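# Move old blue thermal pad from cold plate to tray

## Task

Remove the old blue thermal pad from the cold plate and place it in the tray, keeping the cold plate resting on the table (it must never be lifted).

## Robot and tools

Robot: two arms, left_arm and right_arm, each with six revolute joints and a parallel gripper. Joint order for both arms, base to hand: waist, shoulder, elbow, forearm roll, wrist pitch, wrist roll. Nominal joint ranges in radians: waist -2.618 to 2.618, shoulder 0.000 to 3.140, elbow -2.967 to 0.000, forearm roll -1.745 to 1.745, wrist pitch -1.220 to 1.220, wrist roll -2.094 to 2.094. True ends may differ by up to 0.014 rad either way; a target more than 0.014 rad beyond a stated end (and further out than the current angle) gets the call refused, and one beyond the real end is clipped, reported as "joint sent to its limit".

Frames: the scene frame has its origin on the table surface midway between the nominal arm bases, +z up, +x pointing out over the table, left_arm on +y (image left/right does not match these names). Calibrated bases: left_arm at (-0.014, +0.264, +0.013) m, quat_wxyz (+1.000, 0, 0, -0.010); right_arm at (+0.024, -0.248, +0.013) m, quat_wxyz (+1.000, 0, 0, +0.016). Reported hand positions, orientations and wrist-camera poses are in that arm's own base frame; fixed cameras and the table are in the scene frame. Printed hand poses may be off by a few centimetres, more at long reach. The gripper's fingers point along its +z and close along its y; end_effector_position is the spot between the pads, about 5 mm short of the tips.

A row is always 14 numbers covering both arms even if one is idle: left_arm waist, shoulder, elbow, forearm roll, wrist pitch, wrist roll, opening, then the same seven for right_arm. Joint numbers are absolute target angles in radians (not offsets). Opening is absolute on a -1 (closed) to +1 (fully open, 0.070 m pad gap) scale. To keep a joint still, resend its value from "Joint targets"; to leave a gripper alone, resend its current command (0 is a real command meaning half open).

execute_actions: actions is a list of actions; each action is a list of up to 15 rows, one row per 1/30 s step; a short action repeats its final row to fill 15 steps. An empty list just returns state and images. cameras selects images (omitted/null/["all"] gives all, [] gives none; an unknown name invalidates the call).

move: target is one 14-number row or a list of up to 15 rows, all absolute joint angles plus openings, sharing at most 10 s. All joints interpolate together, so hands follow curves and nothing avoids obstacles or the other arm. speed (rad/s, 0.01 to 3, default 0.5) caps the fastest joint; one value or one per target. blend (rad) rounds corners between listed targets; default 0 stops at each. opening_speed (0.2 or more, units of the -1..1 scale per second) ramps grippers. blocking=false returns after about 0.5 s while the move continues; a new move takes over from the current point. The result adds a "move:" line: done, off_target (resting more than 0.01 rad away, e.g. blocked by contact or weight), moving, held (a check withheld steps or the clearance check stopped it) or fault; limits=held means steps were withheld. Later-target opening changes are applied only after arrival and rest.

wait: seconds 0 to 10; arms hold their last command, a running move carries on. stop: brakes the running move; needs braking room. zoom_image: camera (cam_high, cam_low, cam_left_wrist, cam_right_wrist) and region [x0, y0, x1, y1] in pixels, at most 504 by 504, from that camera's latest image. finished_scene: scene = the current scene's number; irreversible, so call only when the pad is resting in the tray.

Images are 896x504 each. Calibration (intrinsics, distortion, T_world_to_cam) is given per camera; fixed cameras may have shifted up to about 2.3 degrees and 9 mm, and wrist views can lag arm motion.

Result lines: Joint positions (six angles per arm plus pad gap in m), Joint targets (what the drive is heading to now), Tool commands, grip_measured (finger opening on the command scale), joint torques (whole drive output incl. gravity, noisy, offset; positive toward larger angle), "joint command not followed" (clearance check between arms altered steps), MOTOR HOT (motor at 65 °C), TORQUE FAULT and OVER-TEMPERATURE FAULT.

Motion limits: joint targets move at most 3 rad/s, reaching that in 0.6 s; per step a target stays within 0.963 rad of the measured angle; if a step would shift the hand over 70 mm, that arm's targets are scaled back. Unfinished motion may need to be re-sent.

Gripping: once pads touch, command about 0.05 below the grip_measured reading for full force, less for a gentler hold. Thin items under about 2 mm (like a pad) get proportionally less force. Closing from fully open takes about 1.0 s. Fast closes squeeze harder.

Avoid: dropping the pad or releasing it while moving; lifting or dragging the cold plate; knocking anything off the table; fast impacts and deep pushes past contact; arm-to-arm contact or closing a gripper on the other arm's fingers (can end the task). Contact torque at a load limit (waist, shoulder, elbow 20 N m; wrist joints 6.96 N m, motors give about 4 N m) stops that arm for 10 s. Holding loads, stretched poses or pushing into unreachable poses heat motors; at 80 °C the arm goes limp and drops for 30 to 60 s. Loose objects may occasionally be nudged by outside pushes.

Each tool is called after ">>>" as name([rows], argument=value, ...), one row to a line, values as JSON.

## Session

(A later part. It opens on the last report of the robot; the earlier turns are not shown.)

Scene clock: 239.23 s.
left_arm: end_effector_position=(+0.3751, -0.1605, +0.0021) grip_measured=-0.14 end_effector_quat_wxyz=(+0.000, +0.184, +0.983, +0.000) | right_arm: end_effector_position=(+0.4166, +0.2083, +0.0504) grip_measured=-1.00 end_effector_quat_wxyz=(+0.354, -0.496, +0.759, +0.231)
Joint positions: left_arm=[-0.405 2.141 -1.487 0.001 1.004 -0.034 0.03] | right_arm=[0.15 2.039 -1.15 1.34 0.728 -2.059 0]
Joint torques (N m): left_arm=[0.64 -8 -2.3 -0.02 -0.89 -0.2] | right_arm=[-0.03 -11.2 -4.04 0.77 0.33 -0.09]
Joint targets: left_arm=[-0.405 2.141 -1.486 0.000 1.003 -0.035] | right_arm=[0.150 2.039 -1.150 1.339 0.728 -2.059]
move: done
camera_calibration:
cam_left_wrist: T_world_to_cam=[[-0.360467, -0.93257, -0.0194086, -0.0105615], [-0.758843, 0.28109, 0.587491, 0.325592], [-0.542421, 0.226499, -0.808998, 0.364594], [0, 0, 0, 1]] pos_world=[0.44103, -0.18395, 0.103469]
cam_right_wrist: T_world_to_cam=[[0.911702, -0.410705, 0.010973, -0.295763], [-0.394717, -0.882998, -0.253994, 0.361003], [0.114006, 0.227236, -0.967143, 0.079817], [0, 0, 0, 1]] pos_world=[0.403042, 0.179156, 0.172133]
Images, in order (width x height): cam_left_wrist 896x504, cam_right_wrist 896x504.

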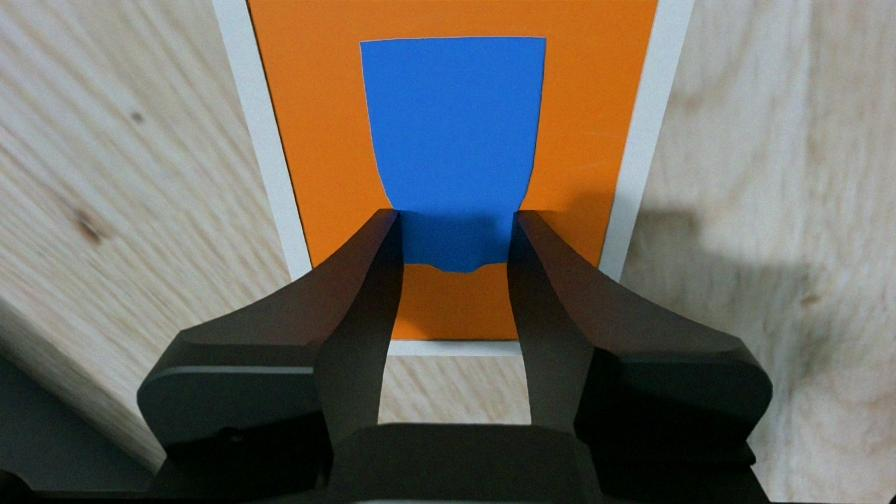

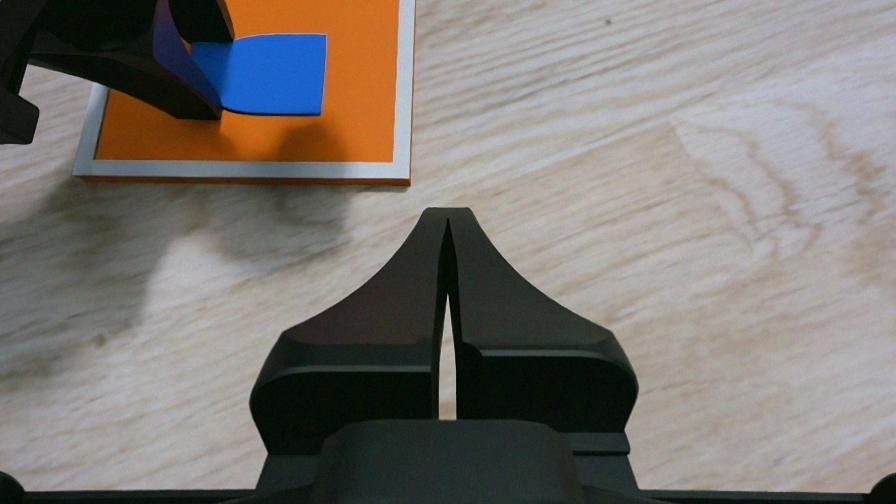

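>>> move(target=[-0.4047, 2.1408, -1.4862, 0.0, 1.0035, -0.0347, -0.5, 0.15, 2.0391, -1.1501, 1.3389, 0.728, -2.0586, -1.0], speed=0.04, opening_speed=0.3, cameras=["cam_left_wrist", "cam_right_wrist"])

>>> zoom_image(camera="cam_left_wrist", region=[300, 20, 620, 330])

Scene clock: 246.27 s.
left_arm: end_effector_position=(+0.3752, -0.1613, +0.0021) grip_measured=-0.49 end_effector_quat_wxyz=(+0.001, +0.184, +0.983, -0.001) | right_arm: end_effector_position=(+0.4166, +0.2083, +0.0504) grip_measured=-1.00 end_effector_quat_wxyz=(+0.354, -0.496, +0.759, +0.231)
Joint positions: left_arm=[-0.406 2.141 -1.487 -0.001 1.003 -0.034 0.018] | right_arm=[0.15 2.039 -1.15 1.34 0.728 -2.059 0]
Joint torques (N m): left_arm=[2.41 -8.76 -2.24 0.83 -0.19 -0.13] | right_arm=[-0.04 -11.1 -4.03 0.74 0.29 -0.09]
Joint targets: left_arm=[-0.405 2.141 -1.486 0.000 1.003 -0.035] | right_arm=[0.150 2.039 -1.150 1.339 0.728 -2.059]
move: done
camera_calibration:
cam_left_wrist: T_world_to_cam=[[-0.360447, -0.932609, -0.0178285, -0.0113333], [-0.759397, 0.282295, 0.586196, 0.326226], [-0.541659, 0.224831, -0.809973, 0.364212], [0, 0, 0, 1]] pos_world=[0.440928, -0.184548, 0.103568]
cam_right_wrist: T_world_to_cam=[[0.911702, -0.410705, 0.010973, -0.295763], [-0.394717, -0.882998, -0.253994, 0.361003], [0.114006, 0.227236, -0.967143, 0.079817], [0, 0, 0, 1]] pos_world=[0.403042, 0.179156, 0.172133]
Images, in order (width x height): cam_left_wrist 896x504, cam_right_wrist 896x504.

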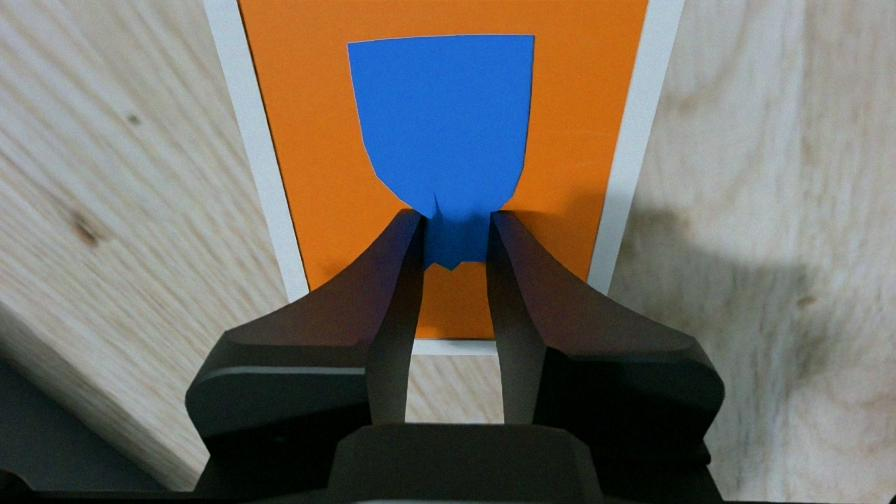

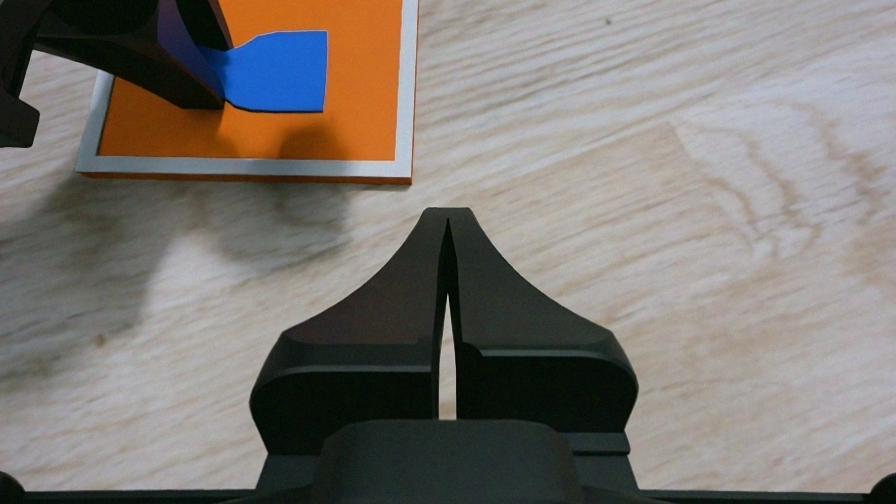

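Scaled by 1.575 from the camera's 896x504 image, which has a finer 1280x720 frame.

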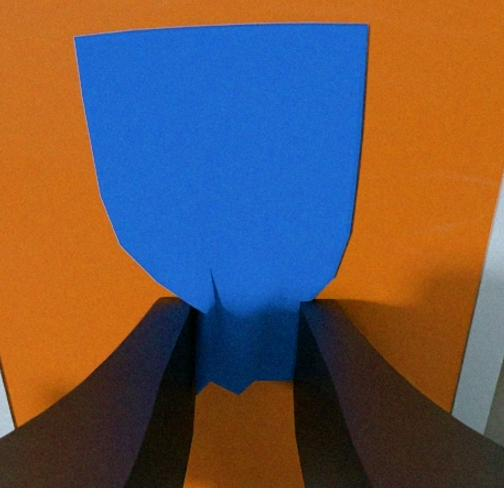

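>>> move(target=[-0.4047, 2.1402, -1.4868, 0.0, 1.0047, -0.0347, -0.9, 0.15, 2.0391, -1.1501, 1.3389, 0.728, -2.0586, -1.0], speed=0.04, opening_speed=0.3, cameras=["cam_left_wrist", "cam_right_wrist"])

>>> zoom_image(camera="cam_left_wrist", region=[300, 20, 620, 330])

Scene clock: 253.53 s.
left_arm: end_effector_position=(+0.3752, -0.1602, +0.0021) grip_measured=-0.85 end_effector_quat_wxyz=(+0.000, +0.184, +0.983, +0.000) | right_arm: end_effector_position=(+0.4166, +0.2083, +0.0504) grip_measured=-1.00 end_effector_quat_wxyz=(+0.354, -0.496, +0.759, +0.231)
Joint positions: left_arm=[-0.404 2.141 -1.487 0.001 1.005 -0.034 0.005] | right_arm=[0.15 2.039 -1.15 1.34 0.728 -2.059 0]
Joint torques (N m): left_arm=[-1.09 -12.19 -4.09 -0.37 -0.54 -0.03] | right_arm=[-0.05 -10.99 -4.02 0.71 0.33 -0.09]
Joint targets: left_arm=[-0.405 2.140 -1.487 0.000 1.005 -0.035] | right_arm=[0.150 2.039 -1.150 1.339 0.728 -2.059]
move: done
camera_calibration:
cam_left_wrist: T_world_to_cam=[[-0.359709, -0.932861, -0.0195086, -0.0105297], [-0.758958, 0.280362, 0.58769, 0.325451], [-0.542763, 0.226204, -0.808851, 0.364639], [0, 0, 0, 1]] pos_world=[0.441129, -0.18355, 0.103469]
cam_right_wrist: T_world_to_cam=[[0.911702, -0.410705, 0.010973, -0.295763], [-0.394717, -0.882998, -0.253994, 0.361003], [0.114006, 0.227236, -0.967143, 0.079817], [0, 0, 0, 1]] pos_world=[0.403042, 0.179156, 0.172133]
Images, in order (width x height): cam_left_wrist 896x504, cam_right_wrist 896x504.

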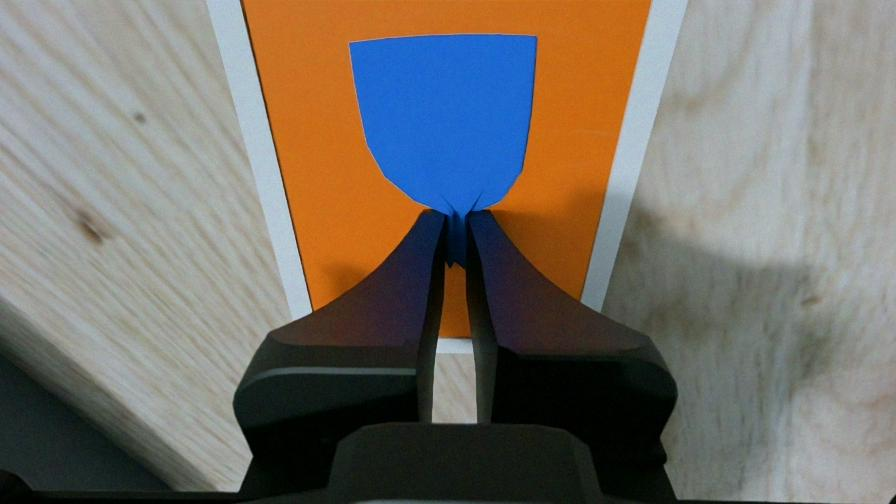

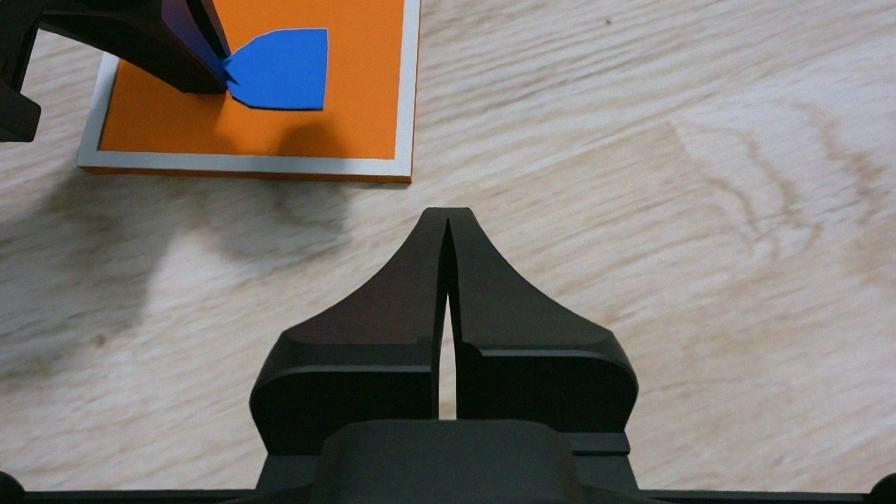

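Scaled by 1.575 from the camera's 896x504 image, which has a finer 1280x720 frame.

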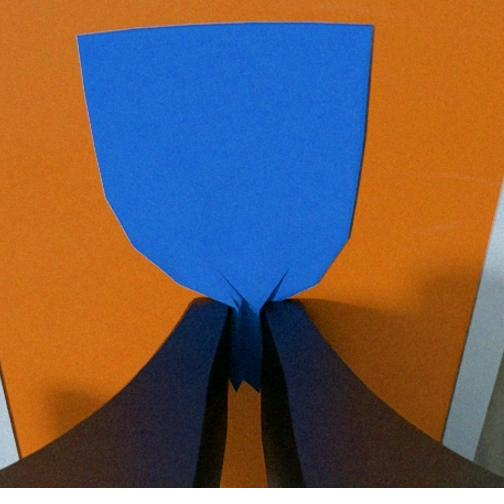

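>>> move([
  [-0.4047, 2.1397, -1.4873, 0.0, 1.0057, -0.0347, -1.0, 0.15, 2.0391, -1.1501, 1.3389, 0.728, -2.0586, -1.0],
  [-0.4047, 2.1397, -1.4873, 0.0, 1.0057, -0.0347, -1.0, 0.2757, 2.3206, -1.5768, 1.0398, 1.0761, -2.0409, -1.0],
  [-0.4047, 2.1397, -1.4873, 0.0, 1.0057, -0.0347, -1.0, 0.2757, 2.3546, -1.568, 1.0602, 1.0548, -2.0829, -1.0],
], speed=[0.1, 0.3, 0.04], opening_speed=0.4)

Scene clock: 291.67 s.
left_arm: end_effector_position=(+0.3748, -0.1606, +0.0021) grip_measured=-0.85 end_effector_quat_wxyz=(-0.001, +0.184, +0.983, +0.000) | right_arm: end_effector_position=(+0.3926, +0.2864, +0.0197) grip_measured=-1.00 end_effector_quat_wxyz=(-0.277, +0.684, -0.594, -0.319)
Joint positions: left_arm=[-0.405 2.141 -1.487 0 1.006 -0.034 0.005] | right_arm=[0.276 2.332 -1.574 1.047 1.069 -2.055 0]
Joint torques (N m): left_arm=[0.59 -13.77 -4.17 -0.1 -0.02 -0.18] | right_arm=[-0.95 -13.98 -4.36 0.84 0.48 0.15]
Joint targets: left_arm=[-0.405 2.140 -1.487 0.000 1.006 -0.035] | right_arm=[0.276 2.332 -1.574 1.046 1.069 -2.054]
move: held (right_arm; a check stopped the path); path passed 2 of 3 targets; limits=held; right_arm: the wrist roll is farthest, 0.028 rad from its target
joint command not followed: on one or more control steps a check withheld the commanded joint targets of the right arm, and it was not sent them on those steps.
cause: the commanded joint targets, or the way to them, would bring a part of the robot too close to another arm (a part of this arm just beyond the wrist roll and a part of the left arm just beyond the wrist roll, at the place that arm is still heading or pushing toward).
camera_calibration:
cam_left_wrist: T_world_to_cam=[[-0.360174, -0.932698, -0.018709, -0.0108578], [-0.758174, 0.280976, 0.588409, 0.325031], [-0.543551, 0.226114, -0.808347, 0.364845], [0, 0, 0, 1]] pos_world=[0.440831, -0.18395, 0.103467]
cam_right_wrist: T_world_to_cam=[[0.991352, 0.130794, 0.0106366, -0.427834], [0.129203, -0.958678, -0.253463, 0.228692], [-0.0229543, 0.252645, -0.967287, 0.081586], [0, 0, 0, 1]] pos_world=[0.39646, 0.254588, 0.141433]

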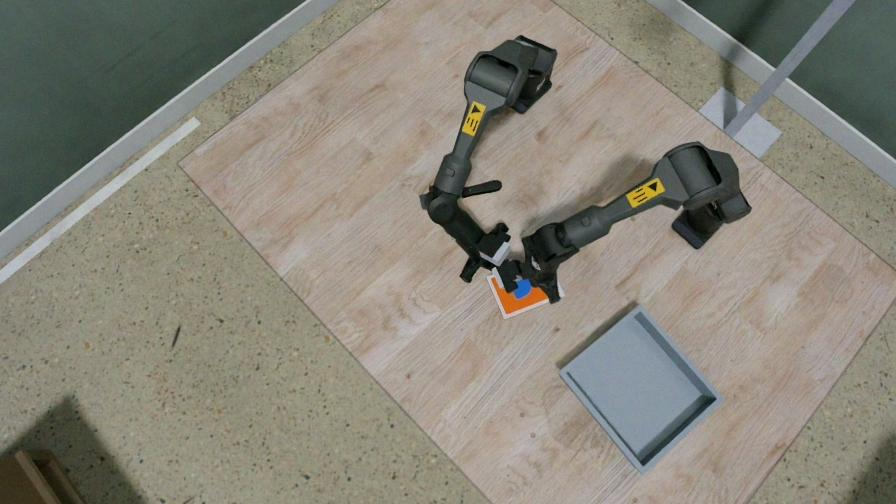

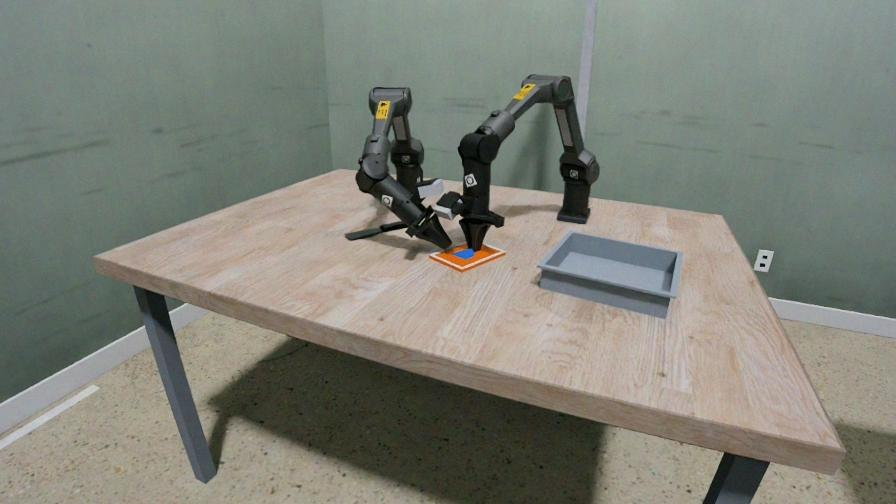

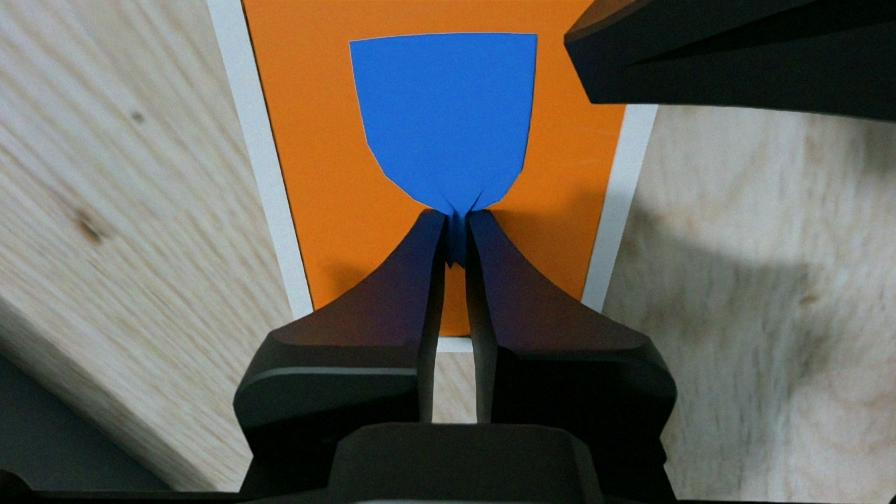

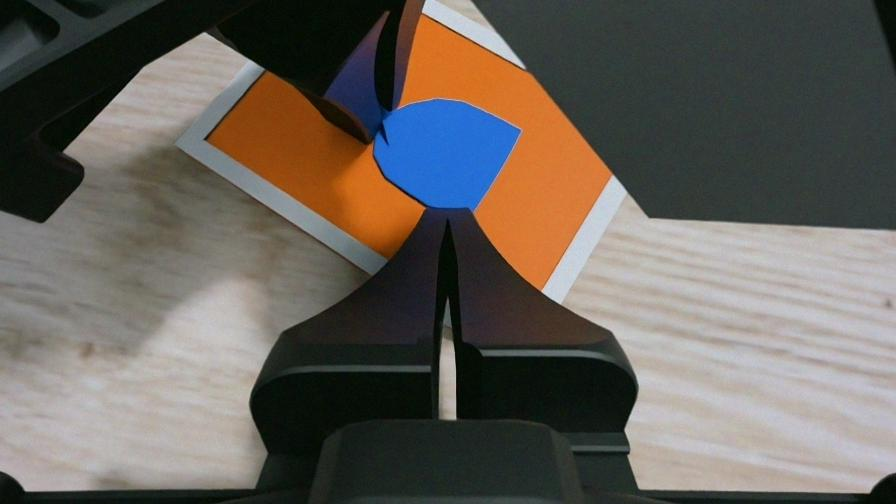

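>>> move(target=[-0.3679, 2.1346, -1.5336, 0.0, 1.057, 0.0021, -1.0, 0.2757, 2.3206, -1.5768, 1.0398, 1.0761, -2.0409, -1.0], speed=0.04, cameras=["cam_left_wrist", "cam_right_wrist", "cam_low"])

>>> zoom_image(camera="cam_right_wrist", region=[170, 0, 674, 330])

Scene clock: 322.00 s.
left_arm: end_effector_position=(+0.3850, -0.1484, +0.0150) grip_measured=-0.88 end_effector_quat_wxyz=(+0.000, +0.184, +0.983, +0.000) | right_arm: end_effector_position=(+0.3924, +0.2863, +0.0250) grip_measured=-1.00 end_effector_quat_wxyz=(-0.277, +0.684, -0.594, -0.319)
Joint positions: left_arm=[-0.368 2.135 -1.534 0 1.057 0.002 0.004] | right_arm=[0.276 2.321 -1.576 1.04 1.076 -2.041 0]
Joint torques (N m): left_arm=[0.73 -15.38 -4.78 -0.02 -0.29 -0.06] | right_arm=[-1.31 -14.13 -5.01 0.77 0.47 0.15]
Joint targets: left_arm=[-0.368 2.135 -1.534 0.000 1.057 0.002] | right_arm=[0.276 2.321 -1.577 1.040 1.076 -2.041]
move: done
camera_calibration:
cam_left_wrist: T_world_to_cam=[[-0.359595, -0.932921, -0.0187133, 0.00419457], [-0.758853, 0.280712, 0.587659, 0.321988], [-0.542986, 0.22552, -0.808892, 0.377688], [0, 0, 0, 1]] pos_world=[0.450929, -0.171649, 0.116368]
cam_right_wrist: T_world_to_cam=[[0.991425, 0.130278, 0.0102426, -0.427631], [0.128613, -0.958855, -0.253091, 0.23025], [-0.023151, 0.252238, -0.967388, 0.08681], [0, 0, 0, 1]] pos_world=[0.396361, 0.25459, 0.146633]
Images, in order (width x height): cam_low 896x504, cam_left_wrist 896x504, cam_right_wrist 896x504.

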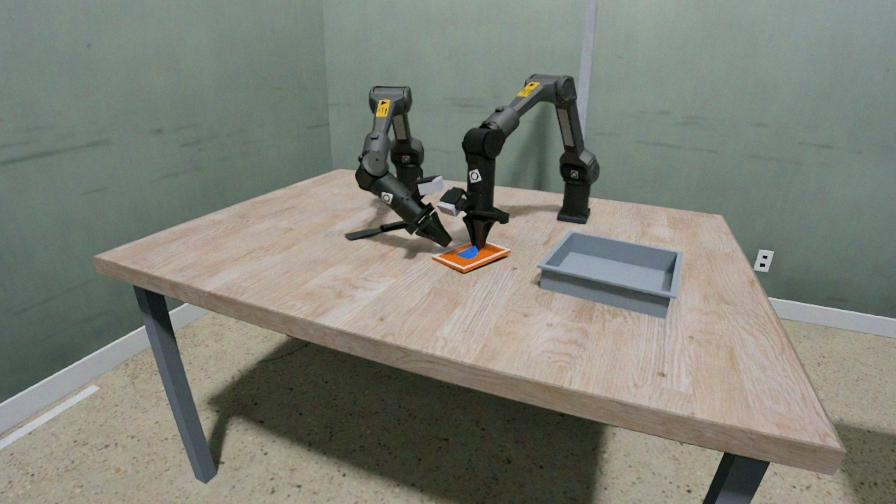

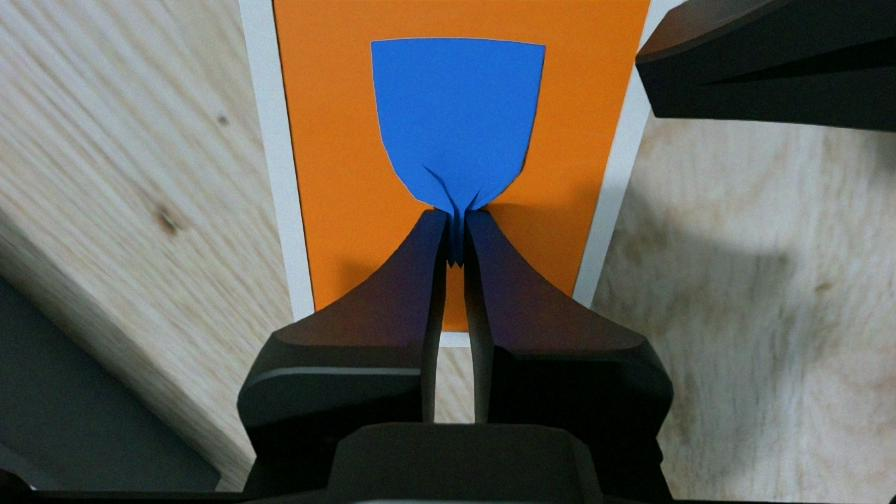

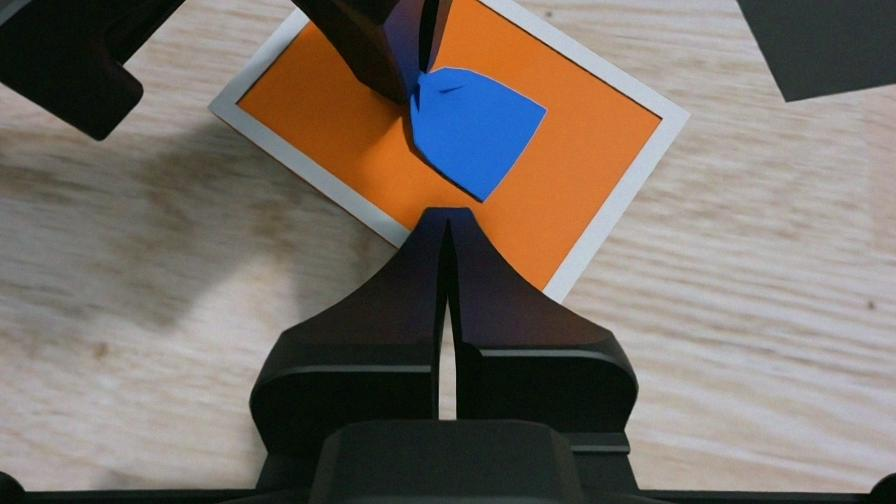

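Scaled by 1.000.

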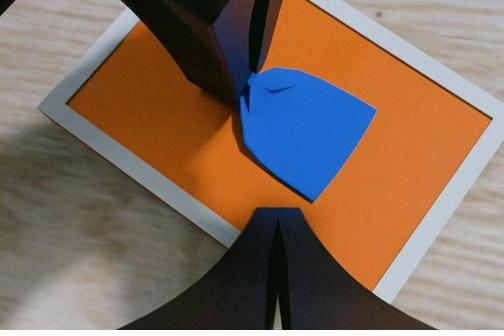

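>>> zoom_image(camera="cam_low", region=[400, 190, 540, 290])

Scaled by 3.600 from the camera's 896x504 image, which has a finer 1280x720 frame.

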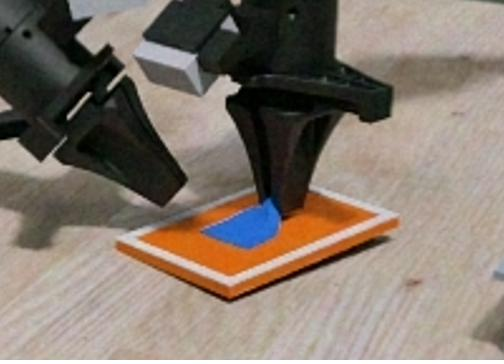

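>>> move(target=[-0.3679, 2.1533, -1.5148, 0.0, 1.0196, 0.0021, -1.0, 0.2757, 2.3206, -1.5768, 1.0398, 1.0761, -2.0409, -1.0], speed=0.06, cameras=["cam_left_wrist", "cam_right_wrist", "cam_low"])

>>> zoom_image(camera="cam_low", region=[400, 190, 540, 290])

Scene clock: 330.97 s.
left_arm: end_effector_position=(+0.3853, -0.1485, +0.0044) grip_measured=-0.88 end_effector_quat_wxyz=(+0.001, +0.184, +0.983, +0.000) | right_arm: end_effector_position=(+0.3924, +0.2863, +0.0250) grip_measured=-1.00 end_effector_quat_wxyz=(-0.277, +0.684, -0.594, -0.319)
Joint positions: left_arm=[-0.368 2.151 -1.515 0 1.021 0.002 0.004] | right_arm=[0.276 2.321 -1.576 1.04 1.076 -2.041 0]
Joint torques (N m): left_arm=[-0.12 -8.8 -2.8 0.04 -1.11 -0.21] | right_arm=[-1.27 -12.8 -4.05 1.09 0.33 -0.1]
Joint targets: left_arm=[-0.368 2.153 -1.515 0.000 1.020 0.002] | right_arm=[0.276 2.321 -1.577 1.040 1.076 -2.041]
move: done
camera_calibration:
cam_left_wrist: T_world_to_cam=[[-0.359609, -0.932916, -0.0187053, 0.00400668], [-0.760212, 0.281296, 0.58562, 0.329026], [-0.541072, 0.224814, -0.81037, 0.368447], [0, 0, 0, 1]] pos_world=[0.450926, -0.171648, 0.105969]
cam_right_wrist: T_world_to_cam=[[0.991425, 0.130278, 0.0102426, -0.427631], [0.128613, -0.958855, -0.253091, 0.23025], [-0.023151, 0.252238, -0.967388, 0.08681], [0, 0, 0, 1]] pos_world=[0.396361, 0.25459, 0.146633]
Images, in order (width x height): cam_low 896x504, cam_left_wrist 896x504, cam_right_wrist 896x504.

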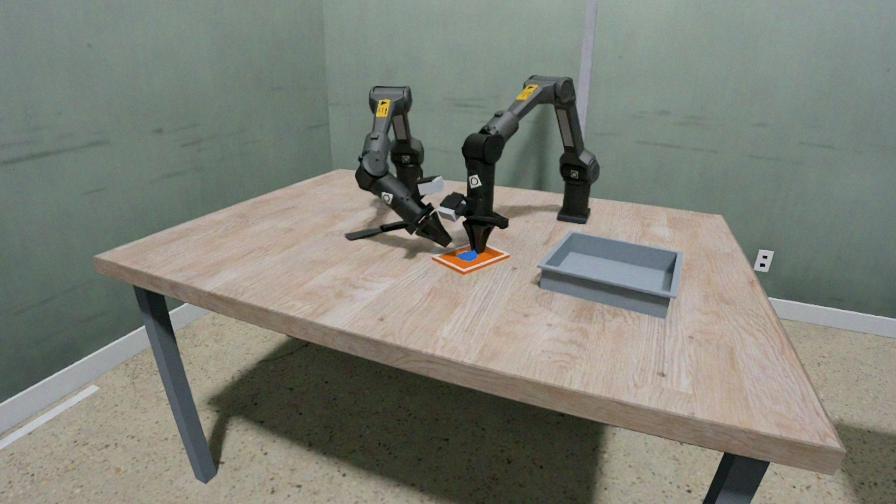

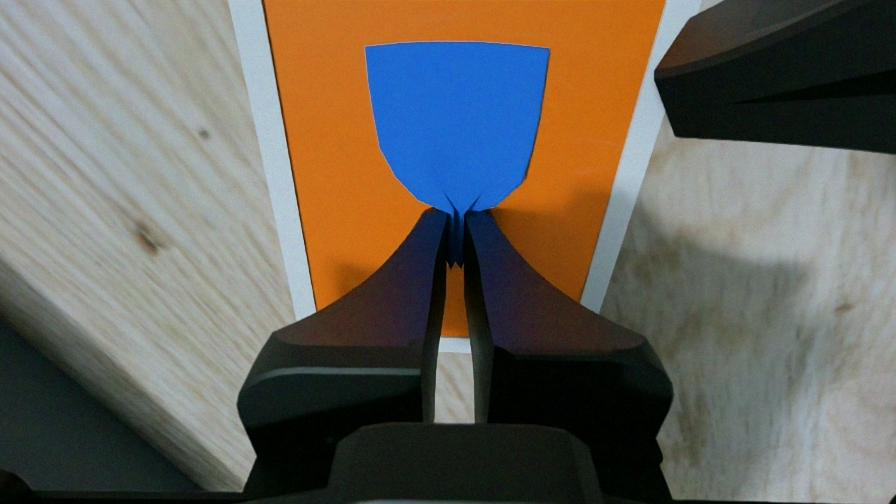

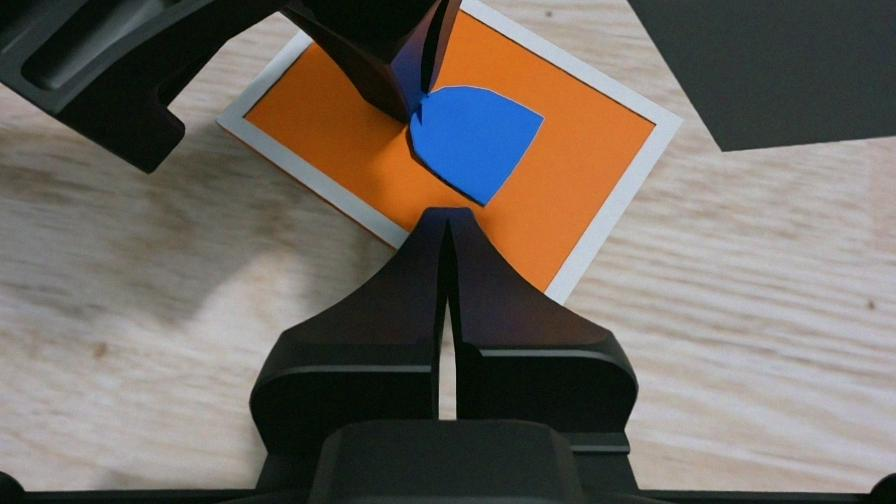

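Scaled by 3.600 from the camera's 896x504 image, which has a finer 1280x720 frame.

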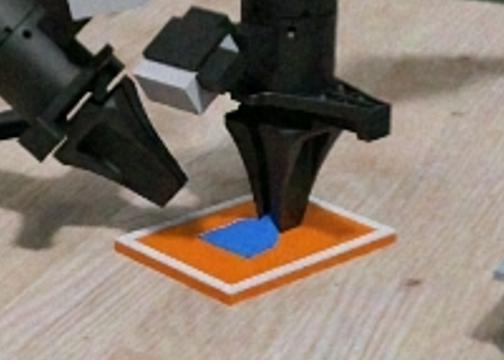

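>>> move([
  [-0.3679, 1.9866, -1.1873, 0.0, 0.597, 0.0021, -1.0, 0.2757, 2.3206, -1.5768, 1.0398, 1.0761, -2.0409, -1.0],
  [-0.3679, 1.8825, -0.9025, 0.0, 0.1544, 0.0021, -1.0, 0.2757, 2.3206, -1.5768, 1.0398, 1.0761, -2.0409, -1.0],
], speed=0.15, blend=0.03, cameras=["cam_left_wrist", "cam_right_wrist", "cam_low"])

>>> zoom_image(camera="cam_low", region=[400, 190, 540, 290])

>>> zoom_image(camera="cam_right_wrist", region=[220, 0, 724, 320])

Scene clock: 389.00 s.
left_arm: end_effector_position=(+0.3801, -0.1465, +0.0049) grip_measured=-0.88 end_effector_quat_wxyz=(+0.252, +0.178, +0.950, -0.047) | right_arm: end_effector_position=(+0.3924, +0.2863, +0.0250) grip_measured=-1.00 end_effector_quat_wxyz=(-0.277, +0.684, -0.594, -0.319)
Joint positions: left_arm=[-0.368 1.884 -0.9 0 0.155 0.002 0.004] | right_arm=[0.276 2.321 -1.576 1.04 1.076 -2.041 0]
Joint torques (N m): left_arm=[-0.25 -11.91 -4.39 0.12 -1.22 -0.07] | right_arm=[-1.27 -13.72 -4.52 1.06 0.3 -0.09]
Joint targets: left_arm=[-0.368 1.882 -0.903 0.000 0.154 0.002] | right_arm=[0.276 2.321 -1.577 1.040 1.076 -2.041]
move: done
camera_calibration:
cam_left_wrist: T_world_to_cam=[[-0.350749, -0.936326, -0.0164034, 0.000198082], [-0.931555, 0.347063, 0.108405, 0.401391], [-0.0958097, 0.0533037, -0.993971, 0.172181], [0, 0, 0, 1]] pos_world=[0.390484, -0.1483, 0.127633]
cam_right_wrist: T_world_to_cam=[[0.991425, 0.130278, 0.0102426, -0.427631], [0.128613, -0.958855, -0.253091, 0.23025], [-0.023151, 0.252238, -0.967388, 0.08681], [0, 0, 0, 1]] pos_world=[0.396361, 0.25459, 0.146633]
Images, in order (width x height): cam_low 896x504, cam_left_wrist 896x504, cam_right_wrist 896x504.

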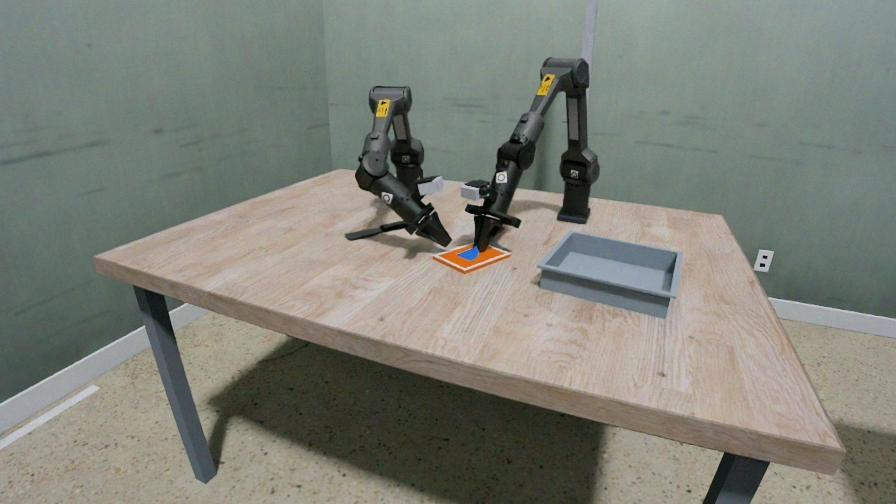

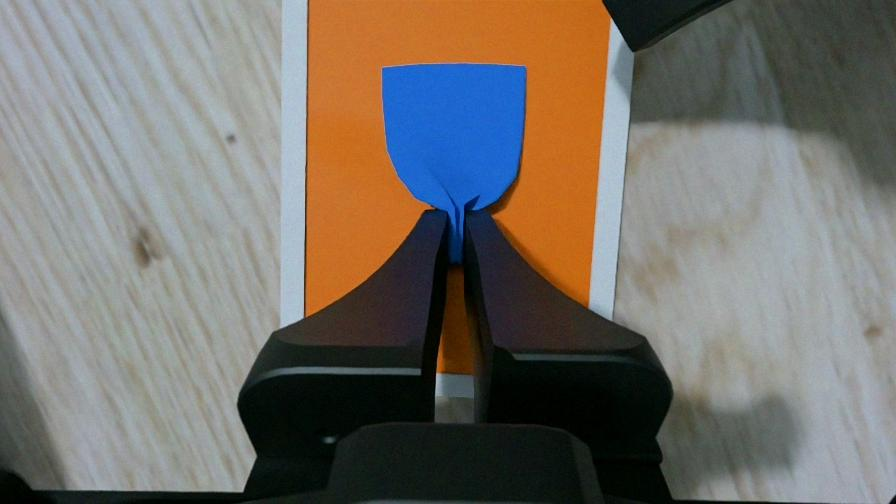

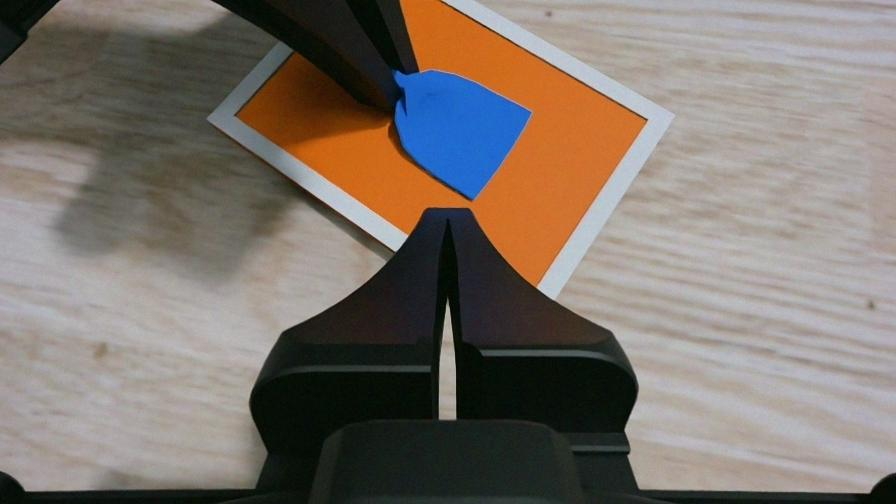

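Scaled by 3.600 from the camera's 896x504 image, which has a finer 1280x720 frame.

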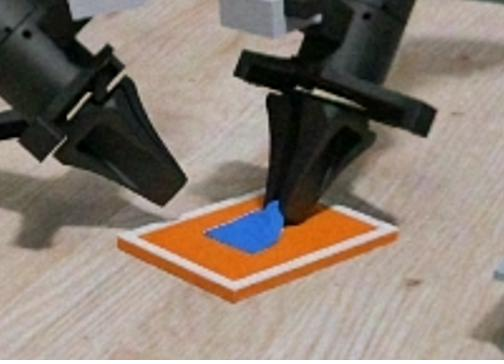

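Scaled by 1.000.

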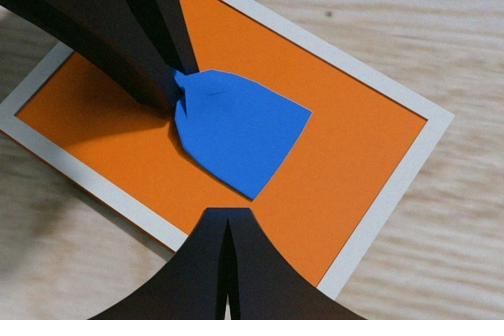

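>>> move([
  [-0.3679, 1.8626, -0.736, 0.0, -0.1666, 0.0021, -1.0, 0.2728, 2.3206, -1.5768, 1.0398, 1.0761, -2.0409, -1.0],
  [-0.3679, 2.0025, -0.4875, 0.0, -0.9041, 0.0021, -1.0, 0.2728, 2.3678, -1.6531, 1.0251, 1.0927, -2.014, -1.0],
], speed=0.15, blend=0.05, cameras=["cam_left_wrist", "cam_right_wrist", "cam_low"])

>>> zoom_image(camera="cam_low", region=[400, 190, 540, 290])

>>> zoom_image(camera="cam_right_wrist", region=[220, 0, 724, 320])

Scene clock: 432.73 s.
left_arm: end_effector_position=(+0.3743, -0.1444, +0.0051) grip_measured=-0.89 end_effector_quat_wxyz=(+0.488, +0.160, +0.853, -0.090) | right_arm: end_effector_position=(+0.4048, +0.2881, +0.0206) grip_measured=-1.00 end_effector_quat_wxyz=(-0.278, +0.684, -0.595, -0.318)
Joint positions: left_arm=[-0.368 2.005 -0.485 0.001 -0.902 0.002 0.004] | right_arm=[0.273 2.368 -1.653 1.026 1.092 -2.015 0]
Joint torques (N m): left_arm=[-0.07 -2.3 1.35 -0.09 1.72 -0.17] | right_arm=[-1.24 -13.26 -5.06 0.78 0.47 0.16]
Joint targets: left_arm=[-0.368 2.003 -0.488 0.000 -0.904 0.002] | right_arm=[0.273 2.368 -1.653 1.025 1.093 -2.014]
move: done
camera_calibration:
cam_left_wrist: T_world_to_cam=[[-0.345054, -0.938531, -0.00981396, -0.00236142], [-0.858768, 0.319914, -0.400215, 0.366663], [0.378754, -0.129668, -0.916369, -0.0328199], [0, 0, 0, 1]] pos_world=[0.326494, -0.123773, 0.116646]
cam_right_wrist: T_world_to_cam=[[0.991519, 0.129462, 0.011348, -0.4399], [0.128109, -0.958997, -0.252811, 0.229522], [-0.0218468, 0.252121, -0.967449, 0.0819833], [0, 0, 0, 1]] pos_world=[0.408557, 0.256391, 0.142332]
Images, in order (width x height): cam_low 896x504, cam_left_wrist 896x504, cam_right_wrist 896x504.

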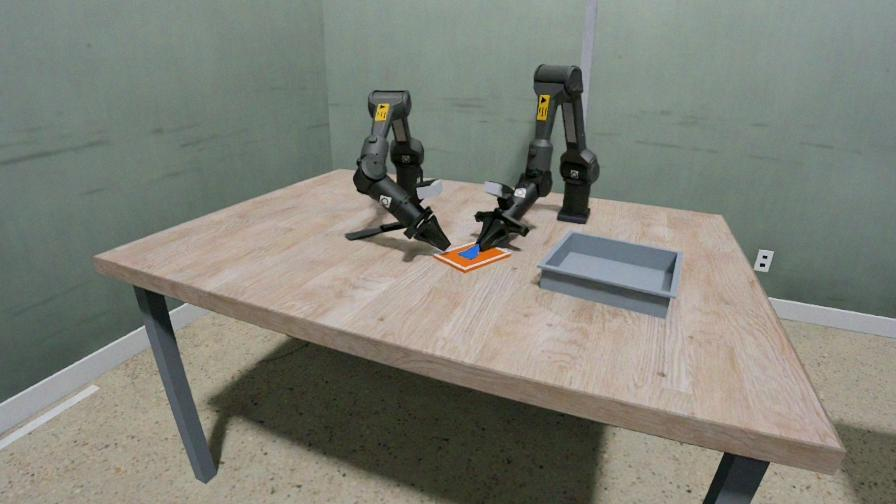

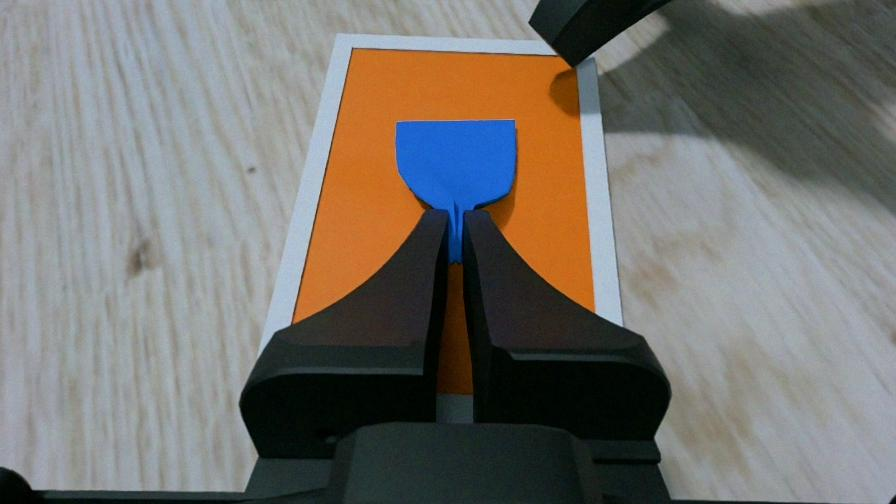

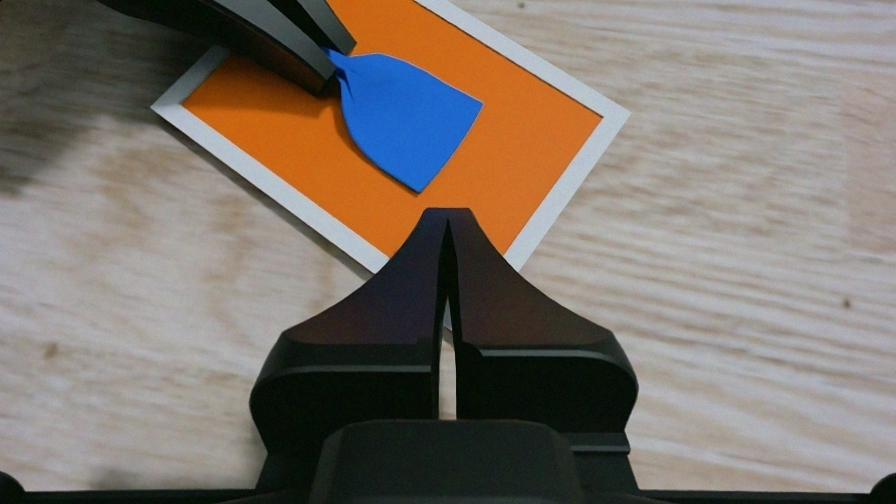

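Scaled by 3.600 from the camera's 896x504 image, which has a finer 1280x720 frame.

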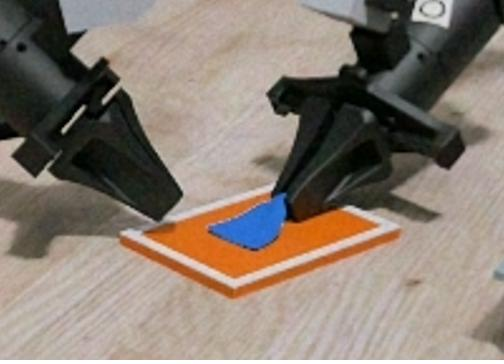

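Scaled by 1.000.

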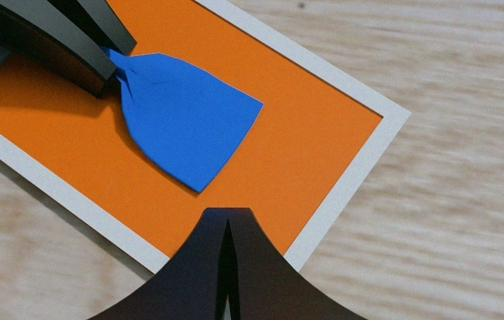

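>>> move([
  [-0.3679, 2.0025, -0.4875, 0.0, -0.9041, 0.0021, -1.0, 0.2728, 2.392, -1.6471, 1.0391, 1.0777, -2.043, -1.0],
  [-0.3679, 2.0025, -0.4875, 0.0, -0.9041, 0.0021, -1.0, 0.2728, 2.3962, -1.6461, 1.0415, 1.0751, -2.048, -1.0],
], speed=0.03, cameras=["cam_left_wrist", "cam_right_wrist", "cam_low"])

>>> zoom_image(camera="cam_left_wrist", region=[250, 0, 700, 330])

Scene clock: 440.77 s.
left_arm: end_effector_position=(+0.3757, -0.1449, +0.0071) grip_measured=-0.89 end_effector_quat_wxyz=(+0.491, +0.160, +0.851, -0.091) | right_arm: end_effector_position=(+0.4053, +0.2889, +0.0101) grip_measured=-1.00 end_effector_quat_wxyz=(-0.280, +0.684, -0.593, -0.319)
Joint positions: left_arm=[-0.368 2.003 -0.487 0.001 -0.904 0.002 0.004] | right_arm=[0.273 2.391 -1.648 1.044 1.078 -2.048 0]
Joint torques (N m): left_arm=[1.09 -11.22 -3.16 -0.08 -2.1 -0.16] | right_arm=[-0.48 -5.42 -1.75 -0.81 -1.15 -0.08]
Joint targets: left_arm=[-0.368 2.002 -0.488 0.000 -0.904 0.002] | right_arm=[0.273 2.396 -1.646 1.041 1.075 -2.048]
move: done
camera_calibration:
cam_left_wrist: T_world_to_cam=[[-0.345019, -0.938545, -0.00973049, -0.00244247], [-0.856101, 0.318928, -0.406665, 0.367714], [0.384777, -0.131977, -0.913525, -0.0341239], [0, 0, 0, 1]] pos_world=[0.327087, -0.12407, 0.11834]
cam_right_wrist: T_world_to_cam=[[0.991388, 0.130115, 0.0148234, -0.440561], [0.129518, -0.957472, -0.257823, 0.226655], [-0.0193535, 0.257523, -0.966078, 0.0690026], [0, 0, 0, 1]] pos_world=[0.408746, 0.256569, 0.131629]
Images, in order (width x height): cam_low 896x504, cam_left_wrist 896x504, cam_right_wrist 896x504.

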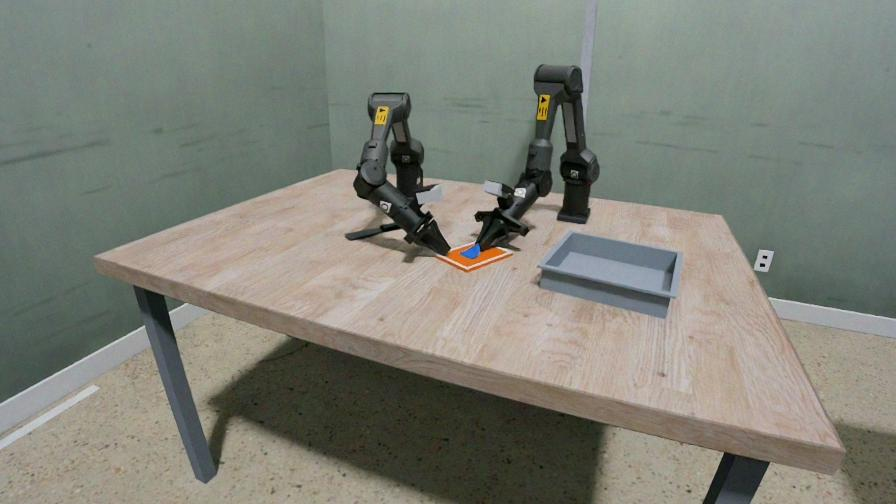

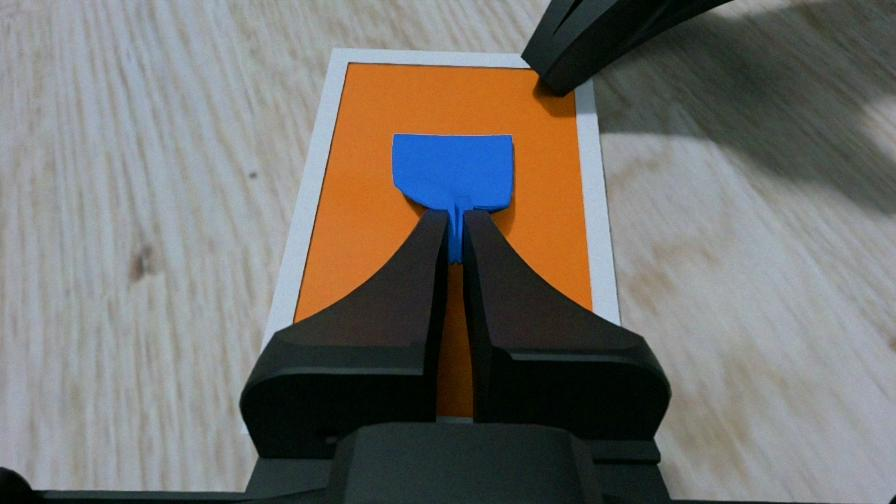

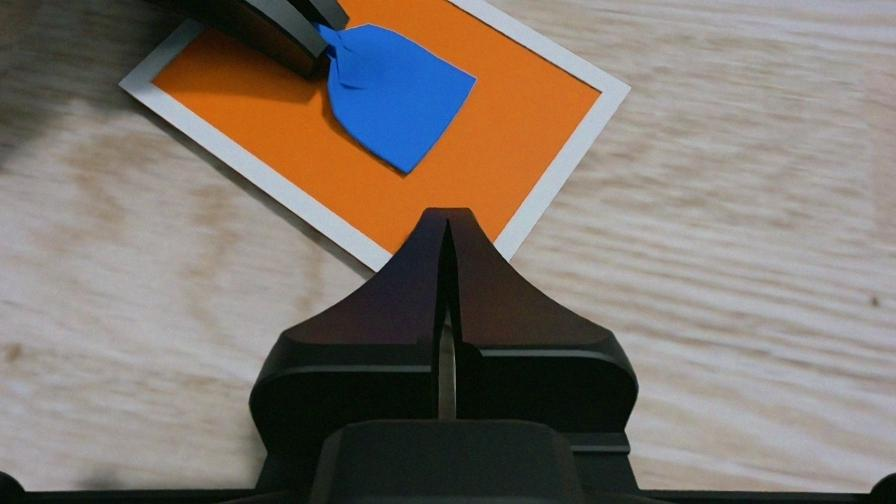

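Scaled by 1.120 from the camera's 896x504 image, which has a finer 1280x720 frame.

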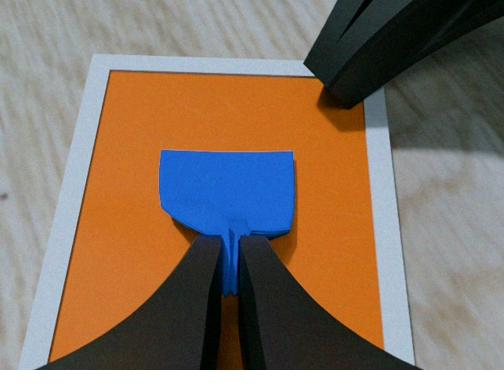

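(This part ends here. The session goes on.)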